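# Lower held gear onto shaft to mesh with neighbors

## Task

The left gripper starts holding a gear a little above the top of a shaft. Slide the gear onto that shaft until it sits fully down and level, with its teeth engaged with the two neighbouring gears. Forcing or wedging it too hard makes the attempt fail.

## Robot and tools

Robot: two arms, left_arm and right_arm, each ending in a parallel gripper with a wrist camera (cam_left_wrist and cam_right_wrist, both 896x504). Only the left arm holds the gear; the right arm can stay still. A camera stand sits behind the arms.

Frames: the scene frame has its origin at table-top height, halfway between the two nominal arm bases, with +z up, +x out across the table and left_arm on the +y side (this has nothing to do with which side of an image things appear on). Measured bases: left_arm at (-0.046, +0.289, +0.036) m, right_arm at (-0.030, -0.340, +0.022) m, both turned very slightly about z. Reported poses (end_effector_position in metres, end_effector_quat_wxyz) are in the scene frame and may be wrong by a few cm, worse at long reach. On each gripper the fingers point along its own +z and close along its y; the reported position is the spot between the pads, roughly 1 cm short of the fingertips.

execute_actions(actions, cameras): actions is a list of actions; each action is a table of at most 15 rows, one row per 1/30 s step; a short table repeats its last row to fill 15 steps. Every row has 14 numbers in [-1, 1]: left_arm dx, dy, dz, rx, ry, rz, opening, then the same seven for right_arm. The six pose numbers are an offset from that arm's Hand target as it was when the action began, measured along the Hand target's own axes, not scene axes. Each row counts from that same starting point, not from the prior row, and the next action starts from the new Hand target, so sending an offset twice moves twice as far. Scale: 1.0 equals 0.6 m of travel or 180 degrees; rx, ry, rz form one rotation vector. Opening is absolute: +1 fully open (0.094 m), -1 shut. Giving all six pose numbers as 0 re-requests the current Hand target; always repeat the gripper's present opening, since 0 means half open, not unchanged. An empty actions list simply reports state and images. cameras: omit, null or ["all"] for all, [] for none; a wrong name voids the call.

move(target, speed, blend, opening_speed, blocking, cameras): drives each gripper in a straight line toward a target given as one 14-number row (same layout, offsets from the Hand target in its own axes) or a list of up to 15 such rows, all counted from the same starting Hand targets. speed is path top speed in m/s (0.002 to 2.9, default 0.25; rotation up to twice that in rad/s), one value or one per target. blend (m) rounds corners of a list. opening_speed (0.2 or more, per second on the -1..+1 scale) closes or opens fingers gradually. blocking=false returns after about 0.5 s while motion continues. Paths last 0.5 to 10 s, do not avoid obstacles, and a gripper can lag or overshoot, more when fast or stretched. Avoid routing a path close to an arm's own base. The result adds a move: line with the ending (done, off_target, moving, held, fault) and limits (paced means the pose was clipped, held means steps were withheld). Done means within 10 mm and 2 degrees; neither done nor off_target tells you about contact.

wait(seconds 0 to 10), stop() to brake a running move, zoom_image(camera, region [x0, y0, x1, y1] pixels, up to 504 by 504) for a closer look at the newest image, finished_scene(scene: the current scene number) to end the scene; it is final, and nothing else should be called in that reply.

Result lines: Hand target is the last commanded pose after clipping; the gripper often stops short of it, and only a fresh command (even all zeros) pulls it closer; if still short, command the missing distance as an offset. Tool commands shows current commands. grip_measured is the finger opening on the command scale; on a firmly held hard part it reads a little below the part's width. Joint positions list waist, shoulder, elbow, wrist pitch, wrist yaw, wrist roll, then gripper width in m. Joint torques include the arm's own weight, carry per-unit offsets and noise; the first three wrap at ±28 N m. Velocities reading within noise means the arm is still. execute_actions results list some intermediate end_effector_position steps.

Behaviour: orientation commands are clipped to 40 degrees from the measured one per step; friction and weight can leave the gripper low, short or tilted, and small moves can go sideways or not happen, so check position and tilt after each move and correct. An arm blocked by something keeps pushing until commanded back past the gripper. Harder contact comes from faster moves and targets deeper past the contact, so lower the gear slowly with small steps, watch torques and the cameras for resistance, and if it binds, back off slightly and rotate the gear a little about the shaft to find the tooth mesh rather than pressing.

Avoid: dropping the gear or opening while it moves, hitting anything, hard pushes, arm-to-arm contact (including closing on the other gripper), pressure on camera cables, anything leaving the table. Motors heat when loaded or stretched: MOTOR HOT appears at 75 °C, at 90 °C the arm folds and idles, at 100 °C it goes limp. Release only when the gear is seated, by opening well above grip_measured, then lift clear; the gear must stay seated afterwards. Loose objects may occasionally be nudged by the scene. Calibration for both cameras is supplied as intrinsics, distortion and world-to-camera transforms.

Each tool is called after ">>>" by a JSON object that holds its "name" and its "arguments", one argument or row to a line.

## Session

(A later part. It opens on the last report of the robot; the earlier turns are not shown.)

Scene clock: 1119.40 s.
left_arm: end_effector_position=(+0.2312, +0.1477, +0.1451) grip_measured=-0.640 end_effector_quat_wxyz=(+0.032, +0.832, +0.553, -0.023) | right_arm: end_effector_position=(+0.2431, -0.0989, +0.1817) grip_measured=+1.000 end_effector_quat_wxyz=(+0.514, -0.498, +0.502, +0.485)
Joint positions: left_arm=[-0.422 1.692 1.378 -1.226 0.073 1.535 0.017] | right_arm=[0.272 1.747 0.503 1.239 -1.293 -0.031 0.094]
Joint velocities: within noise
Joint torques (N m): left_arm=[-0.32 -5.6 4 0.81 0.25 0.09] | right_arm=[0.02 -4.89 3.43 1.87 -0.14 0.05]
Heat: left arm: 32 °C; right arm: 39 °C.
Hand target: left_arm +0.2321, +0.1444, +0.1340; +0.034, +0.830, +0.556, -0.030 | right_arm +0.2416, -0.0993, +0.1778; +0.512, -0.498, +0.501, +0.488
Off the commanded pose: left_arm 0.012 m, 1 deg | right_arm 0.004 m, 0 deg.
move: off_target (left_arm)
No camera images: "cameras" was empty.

>>> {"name": "move", "arguments": {
  "target": [0,0,-0.03,0,0,0,-1,0,0,0,0,0,0,1],
  "speed": 0.06,
  "cameras": ["cam_left_wrist"]
}}

>>> {"name": "zoom_image", "arguments": {
  "camera": "cam_left_wrist",
  "region": [340, 0, 660, 300]
}}

>>> {"name": "zoom_image", "arguments": {
  "camera": "cam_left_wrist",
  "region": [250, 260, 410, 440]
}}

>>> {"name": "zoom_image", "arguments": {
  "camera": "cam_left_wrist",
  "region": [400, 210, 500, 310]
}}

Scene clock: 1130.53 s.
left_arm: end_effector_position=(+0.2308, +0.1478, +0.1474) grip_measured=-0.640 end_effector_quat_wxyz=(+0.031, +0.832, +0.554, -0.024) | right_arm: end_effector_position=(+0.2431, -0.0989, +0.1817) grip_measured=+1.000 end_effector_quat_wxyz=(+0.514, -0.498, +0.502, +0.485)
Joint positions: left_arm=[-0.422 1.692 1.387 -1.237 0.073 1.534 0.017] | right_arm=[0.272 1.747 0.503 1.239 -1.293 -0.031 0.094]
Joint velocities: within noise
Joint torques (N m): left_arm=[0.23 -6.3 9.03 0.14 0.28 0.15] | right_arm=[-0.01 -4.82 3.4 1.88 -0.18 0.07]
Heat: left arm: 32 °C; right arm: 39 °C.
Hand target: left_arm +0.2324, +0.1460, +0.1520; +0.034, +0.830, +0.556, -0.030 | right_arm +0.2416, -0.0993, +0.1778; +0.512, -0.498, +0.501, +0.488
Off the commanded pose: left_arm 0.005 m, 1 deg | right_arm 0.004 m, 0 deg.
move: done
camera_calibration:
cam_left_wrist: T_world_to_cam=[[-0.910218, 0.412802, -0.0331352, 0.157875], [0.3731, 0.852132, 0.366969, -0.229388], [0.179721, 0.321659, -0.929643, 0.134819], [0, 0, 0, 1]] pos_world=[0.205055, 0.0869315, 0.214743]
Images, in order (width x height): cam_left_wrist 896x504.

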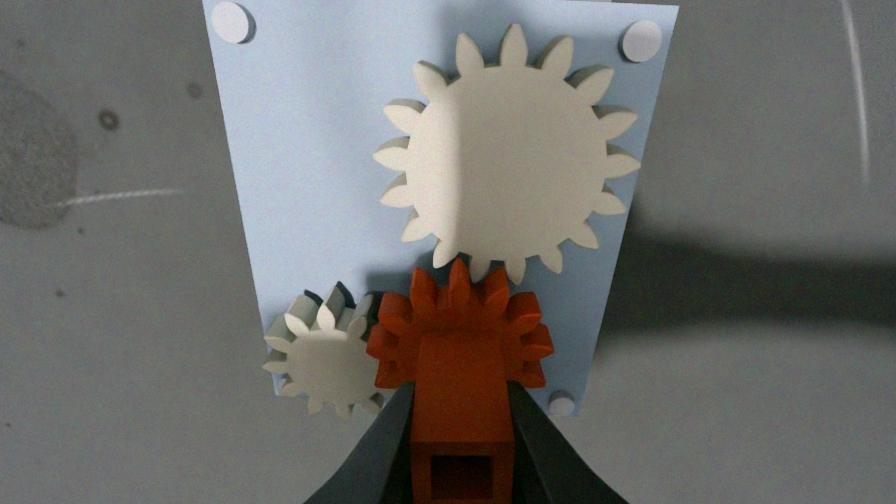

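Scaled by 1.575 from the camera's 896x504 image, which has a finer 1280x720 frame.

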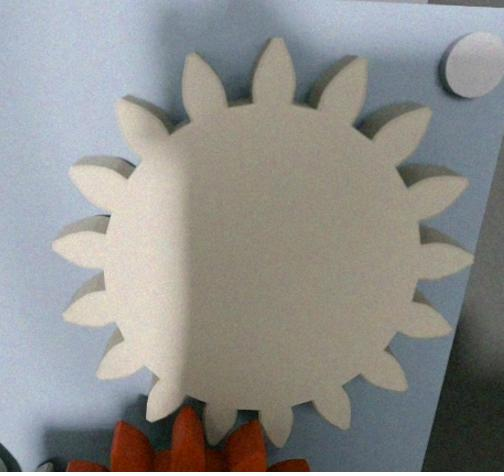

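Scaled by 2.800 from the camera's 896x504 image, which has a finer 1280x720 frame.

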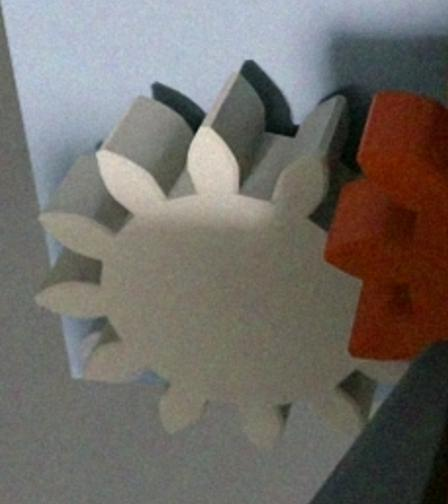

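Scaled by 5.040 from the camera's 896x504 image, which has a finer 1280x720 frame.

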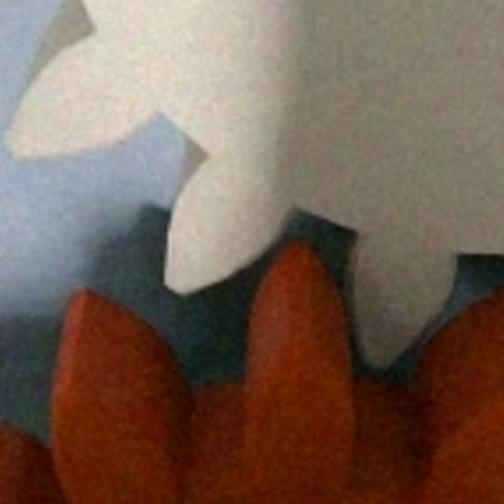

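>>> {"name": "move", "arguments": {
  "target": [
    [0,0,0,0,0,-0.007,-1,0,0,0,0,0,0,1],
    [0,0,0.029,0,0,-0.007,-1,0,0,0,0,0,0,1]
  ],
  "speed": 0.05,
  "cameras": []
}}

>>> {"name": "move", "arguments": {
  "target": [
    [0,0,-0.029,0,0,0,-1,0,0,0,0,0,0,1],
    [0,0,-0.029,0,0,-0.005,-1,0,0,0,0,0,0,1],
    [0,0,0,0,0,-0.005,-1,0,0,0,0,0,0,1]
  ],
  "speed": 0.05,
  "cameras": []
}}

>>> {"name": "move", "arguments": {
  "target": [
    [0,0,-0.029,0,0,0,-1,0,0,0,0,0,0,1],
    [0,0,-0.029,0,0,-0.005,-1,0,0,0,0,0,0,1],
    [0,0,0,0,0,-0.005,-1,0,0,0,0,0,0,1]
  ],
  "speed": 0.05,
  "cameras": []
}}

Scene clock: 1206.53 s.
left_arm: end_effector_position=(+0.2307, +0.1478, +0.1378) grip_measured=-0.640 end_effector_quat_wxyz=(+0.028, +0.826, +0.563, -0.026) | right_arm: end_effector_position=(+0.2431, -0.0989, +0.1817) grip_measured=+1.000 end_effector_quat_wxyz=(+0.514, -0.498, +0.502, +0.485)
Joint positions: left_arm=[-0.422 1.701 1.36 -1.208 0.073 1.512 0.017] | right_arm=[0.272 1.747 0.503 1.239 -1.293 -0.031 0.094]
Joint velocities: within noise
Joint torques (N m): left_arm=[-0.34 -6.52 5.91 0.54 0.26 0.09] | right_arm=[0.16 -4.93 3.37 1.92 -0.14 0.07]
Heat: left arm: 38 °C; right arm: 37 °C.
Hand target: left_arm +0.2322, +0.1444, +0.1346; +0.034, +0.824, +0.565, -0.030 | right_arm +0.2416, -0.0993, +0.1778; +0.512, -0.498, +0.501, +0.488
Off the commanded pose: left_arm 0.005 m, 1 deg | right_arm 0.004 m, 0 deg.
move: done
No camera images: "cameras" was empty.

Scene clock: 1207.80 s.
left_arm: end_effector_position=(+0.2307, +0.1477, +0.1379) grip_measured=-0.640 end_effector_quat_wxyz=(+0.028, +0.821, +0.570, -0.026) | right_arm: end_effector_position=(+0.2431, -0.0989, +0.1817) grip_measured=+1.000 end_effector_quat_wxyz=(+0.514, -0.498, +0.502, +0.485)
Joint positions: left_arm=[-0.422 1.701 1.36 -1.208 0.074 1.496 0.017] | right_arm=[0.272 1.747 0.503 1.239 -1.293 -0.031 0.094]
Joint velocities: within noise
Joint torques (N m): left_arm=[-0.32 -6.53 5.83 0.56 0.27 0.13] | right_arm=[-0.06 -4.85 3.41 1.88 -0.14 0.05]
Heat: left arm: 38 °C; right arm: 37 °C.
Hand target: left_arm +0.2322, +0.1444, +0.1346; +0.034, +0.819, +0.572, -0.031 | right_arm +0.2416, -0.0993, +0.1778; +0.512, -0.498, +0.501, +0.488
Off the commanded pose: left_arm 0.005 m, 1 deg | right_arm 0.004 m, 0 deg.
move: done
No camera images: "cameras" was empty.

Scene clock: 1209.07 s.
left_arm: end_effector_position=(+0.2307, +0.1477, +0.1379) grip_measured=-0.640 end_effector_quat_wxyz=(+0.028, +0.817, +0.576, -0.027) | right_arm: end_effector_position=(+0.2431, -0.0989, +0.1817) grip_measured=+1.000 end_effector_quat_wxyz=(+0.514, -0.498, +0.502, +0.485)
Joint positions: left_arm=[-0.422 1.701 1.36 -1.208 0.074 1.481 0.017] | right_arm=[0.272 1.747 0.503 1.239 -1.293 -0.031 0.094]
Joint velocities: within noise
Joint torques (N m): left_arm=[-0.29 -6.37 5.85 0.55 0.27 0.11] | right_arm=[0.03 -4.89 3.32 1.9 -0.14 0.06]
Heat: left arm: 38 °C; right arm: 37 °C.
Hand target: left_arm +0.2322, +0.1444, +0.1346; +0.034, +0.814, +0.578, -0.031 | right_arm +0.2416, -0.0993, +0.1778; +0.512, -0.498, +0.501, +0.488
Off the commanded pose: left_arm 0.005 m, 1 deg | right_arm 0.004 m, 0 deg.
move: done
No camera images: "cameras" was empty.

>>> {"name": "move", "arguments": {
  "target": [0,0,0.0075,0,0,0,-1,0,0,0,0,0,0,1],
  "speed": 0.03,
  "cameras": []
}}

>>> {"name": "move", "arguments": {
  "target": [0,0,0.006,0,0,0,-1,0,0,0,0,0,0,1],
  "speed": 0.03,
  "cameras": ["cam_right_wrist"]
}}

>>> {"name": "zoom_image", "arguments": {
  "camera": "cam_right_wrist",
  "region": [340, 190, 520, 300]
}}

Scene clock: 1218.63 s.
left_arm: end_effector_position=(+0.2305, +0.1475, +0.1365) grip_measured=-0.640 end_effector_quat_wxyz=(+0.028, +0.816, +0.576, -0.027) | right_arm: end_effector_position=(+0.2431, -0.0989, +0.1817) grip_measured=+1.000 end_effector_quat_wxyz=(+0.514, -0.498, +0.502, +0.485)
Joint positions: left_arm=[-0.422 1.701 1.354 -1.202 0.075 1.48 0.017] | right_arm=[0.272 1.747 0.503 1.239 -1.293 -0.03 0.094]
Joint velocities: within noise
Joint torques (N m): left_arm=[-0.34 -6.39 4.97 0.68 0.26 0.11] | right_arm=[0.1 -4.89 3.44 1.88 -0.15 0.05]
Heat: left arm: 37 °C; right arm: 37 °C.
Hand target: left_arm +0.2320, +0.1440, +0.1301; +0.033, +0.814, +0.578, -0.031 | right_arm +0.2416, -0.0993, +0.1778; +0.512, -0.498, +0.501, +0.488
Off the commanded pose: left_arm 0.007 m, 1 deg | right_arm 0.004 m, 0 deg.
move: done
No camera images: "cameras" was empty.

Scene clock: 1219.33 s.
left_arm: end_effector_position=(+0.2306, +0.1475, +0.1362) grip_measured=-0.640 end_effector_quat_wxyz=(+0.028, +0.816, +0.577, -0.027) | right_arm: end_effector_position=(+0.2431, -0.0989, +0.1817) grip_measured=+1.000 end_effector_quat_wxyz=(+0.514, -0.498, +0.502, +0.485)
Joint positions: left_arm=[-0.422 1.701 1.353 -1.2 0.075 1.479 0.017] | right_arm=[0.272 1.747 0.503 1.239 -1.293 -0.03 0.094]
Joint velocities: within noise
Joint torques (N m): left_arm=[-0.47 -6.04 3.99 0.8 0.25 0.1] | right_arm=[0.1 -4.85 3.4 1.89 -0.14 0.07]
Heat: left arm: 37 °C; right arm: 37 °C.
Hand target: left_arm +0.2321, +0.1437, +0.1266; +0.034, +0.814, +0.578, -0.031 | right_arm +0.2416, -0.0993, +0.1778; +0.512, -0.498, +0.501, +0.488
Off the commanded pose: left_arm 0.010 m, 1 deg | right_arm 0.004 m, 0 deg.
move: done
camera_calibration:
cam_right_wrist: T_world_to_cam=[[0.99933, -0.0256943, 0.0260794, -0.248694], [0.0132274, -0.410827, -0.911617, 0.162147], [0.0341375, 0.911351, -0.410212, 0.247198], [0, 0, 0, 1]] pos_world=[0.237944, -0.16506, 0.255705]
Images, in order (width x height): cam_right_wrist 896x504.

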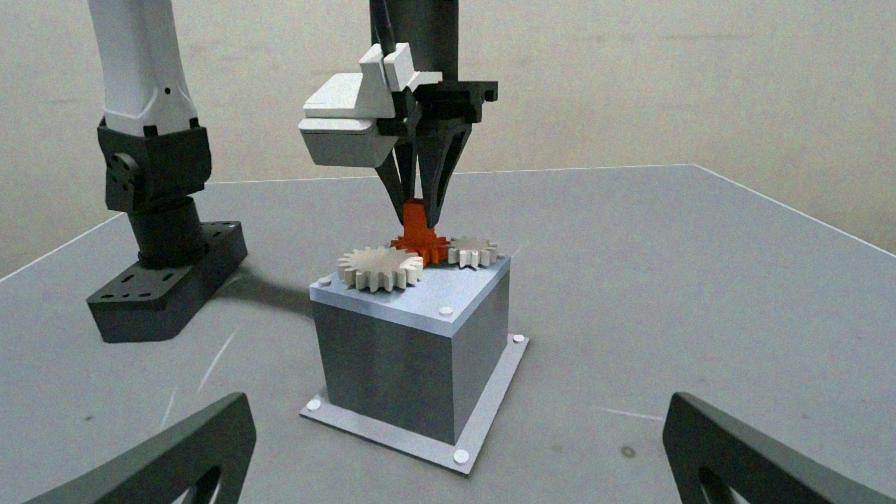

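Scaled by 2.800 from the camera's 896x504 image, which has a finer 1280x720 frame.

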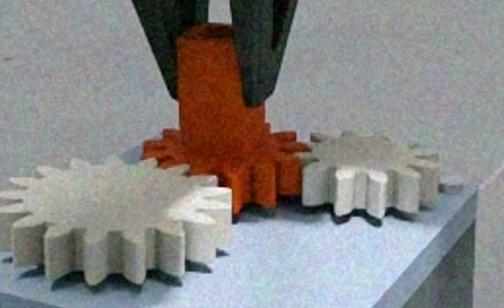

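>>> {"name": "move", "arguments": {
  "target": [
    [0.0035,-0.004,-0.019,0,0,0,-1,0,0,0,0,0,0,1],
    [0.0035,-0.004,-0.019,0,0,0,0,0,0,0,0,0,0,1]
  ],
  "speed": 0.05,
  "opening_speed": 0.4,
  "cameras": ["cam_right_wrist"]
}}

>>> {"name": "move", "arguments": {
  "target": [0,0,-0.11,0,0,0,0.2,0,0,0,0,0,0,1],
  "speed": 0.12
}}

>>> {"name": "zoom_image", "arguments": {
  "camera": "cam_right_wrist",
  "region": [340, 190, 520, 300]
}}

>>> {"name": "zoom_image", "arguments": {
  "camera": "cam_right_wrist",
  "region": [385, 220, 505, 285]
}}

Scene clock: 1236.40 s.
left_arm: end_effector_position=(+0.2305, +0.1477, +0.1362) grip_measured=-0.002 end_effector_quat_wxyz=(+0.029, +0.816, +0.577, -0.028) | right_arm: end_effector_position=(+0.2431, -0.0989, +0.1817) grip_measured=+1.000 end_effector_quat_wxyz=(+0.514, -0.498, +0.502, +0.485)
Joint positions: left_arm=[-0.42 1.701 1.353 -1.201 0.078 1.479 0.047] | right_arm=[0.272 1.747 0.503 1.239 -1.293 -0.03 0.094]
Joint velocities: within noise
Joint torques (N m): left_arm=[0.12 -7.49 6.5 0.36 0.21 0.2] | right_arm=[0.03 -4.88 3.36 1.89 -0.15 0.06]
Heat: left arm: 35 °C; right arm: 37 °C.
Hand target: left_arm +0.2306, +0.1474, +0.1377; +0.034, +0.815, +0.578, -0.031 | right_arm +0.2416, -0.0993, +0.1778; +0.512, -0.498, +0.501, +0.488
Off the commanded pose: left_arm 0.002 m, 1 deg | right_arm 0.004 m, 0 deg.
move: done
camera_calibration:
cam_right_wrist: T_world_to_cam=[[0.99933, -0.0256943, 0.0260794, -0.248694], [0.0132274, -0.410827, -0.911617, 0.162147], [0.0341375, 0.911351, -0.410212, 0.247198], [0, 0, 0, 1]] pos_world=[0.237944, -0.16506, 0.255705]
Images, in order (width x height): cam_right_wrist 896x504.

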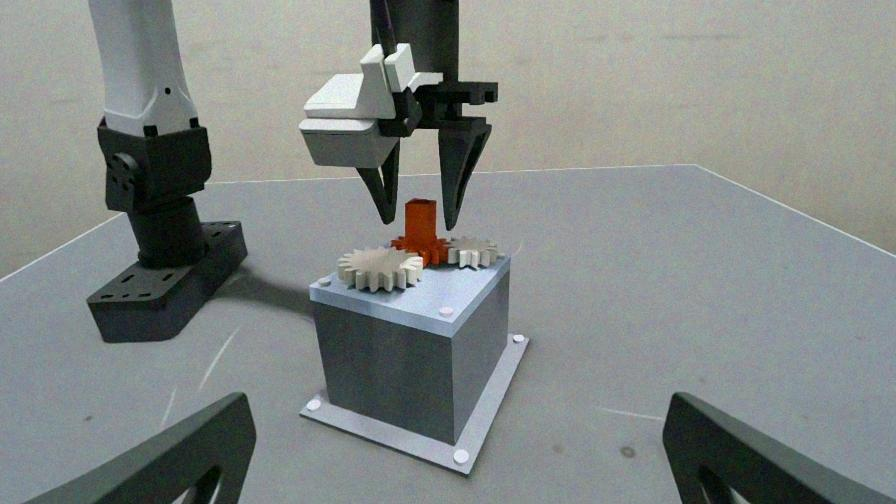

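Scene clock: 1237.70 s.
left_arm: end_effector_position=(+0.2302, +0.1539, +0.1961) grip_measured=+0.198 end_effector_quat_wxyz=(+0.025, +0.813, +0.581, -0.030) | right_arm: end_effector_position=(+0.2431, -0.0989, +0.1817) grip_measured=+1.000 end_effector_quat_wxyz=(+0.514, -0.498, +0.502, +0.485)
Joint positions: left_arm=[-0.402 1.701 1.591 -1.449 0.078 1.489 0.056] | right_arm=[0.272 1.747 0.503 1.239 -1.293 -0.03 0.094]
Joint velocities: within noise
Joint torques (N m): left_arm=[0.23 -7.42 8.62 0.17 0.23 0.32] | right_arm=[0.16 -4.86 3.4 1.89 -0.15 0.03]
Heat: left arm: 35 °C; right arm: 37 °C.
Hand target: left_arm +0.2313, +0.1535, +0.2033; +0.033, +0.815, +0.578, -0.031 | right_arm +0.2416, -0.0993, +0.1778; +0.512, -0.498, +0.501, +0.488
Off the commanded pose: left_arm 0.007 m, 1 deg | right_arm 0.004 m, 0 deg.
move: done
camera_calibration:
cam_left_wrist: T_world_to_cam=[[-0.935721, 0.352508, -0.0127861, 0.167661], [0.32425, 0.873853, 0.362275, -0.243378], [0.138878, 0.334842, -0.931984, 0.186074], [0, 0, 0, 1]] pos_world=[0.209957, 0.0912689, 0.263731]
cam_right_wrist: T_world_to_cam=[[0.99933, -0.0256943, 0.0260794, -0.248694], [0.0132274, -0.410827, -0.911617, 0.162147], [0.0341375, 0.911351, -0.410212, 0.247198], [0, 0, 0, 1]] pos_world=[0.237944, -0.16506, 0.255705]

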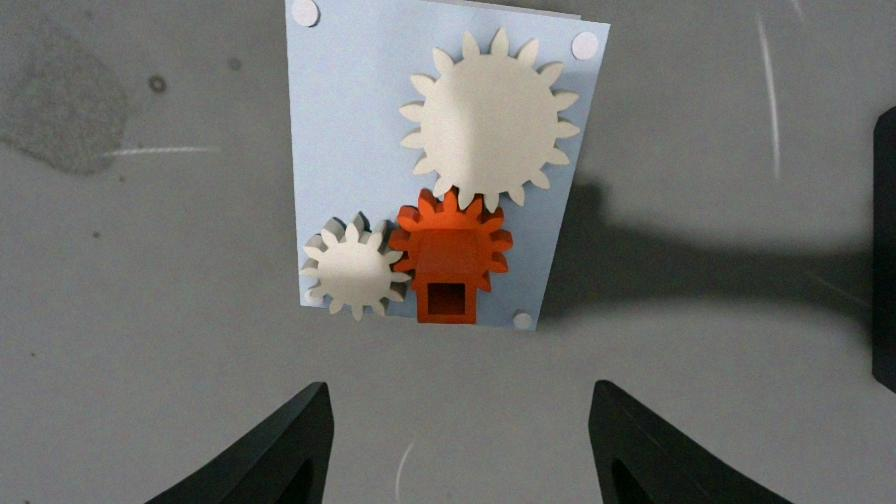

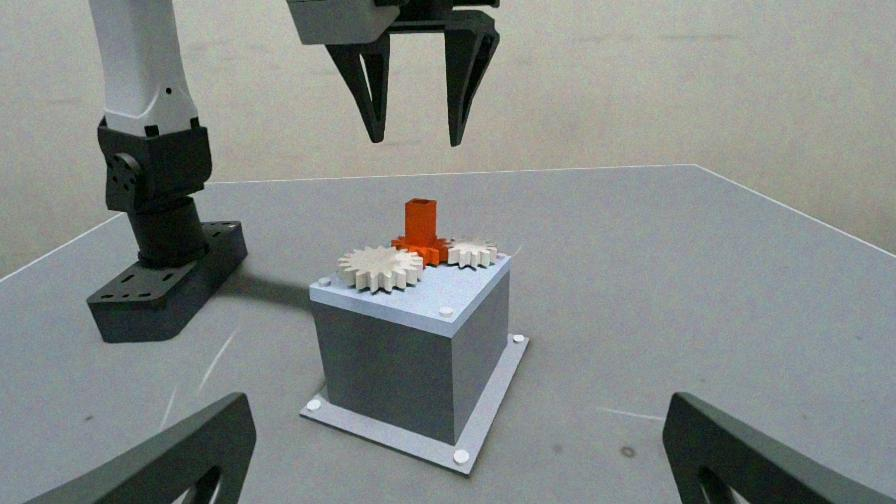

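Scaled by 2.800 from the camera's 896x504 image, which has a finer 1280x720 frame.

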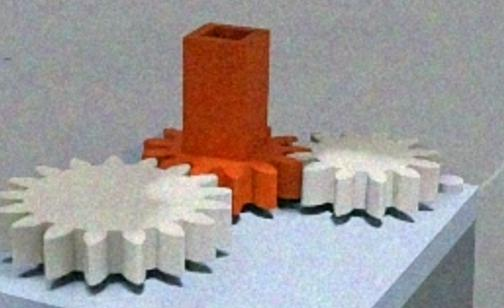

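Scaled by 4.200 from the camera's 896x504 image, which has a finer 1280x720 frame.

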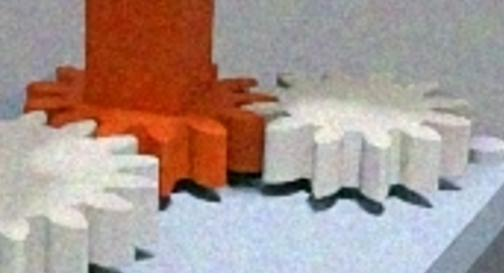

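Flush with its neighbours and seated.

>>> {"name": "finished_scene", "arguments": {
  "scene": 3
}}

The scene is finished: the task was done.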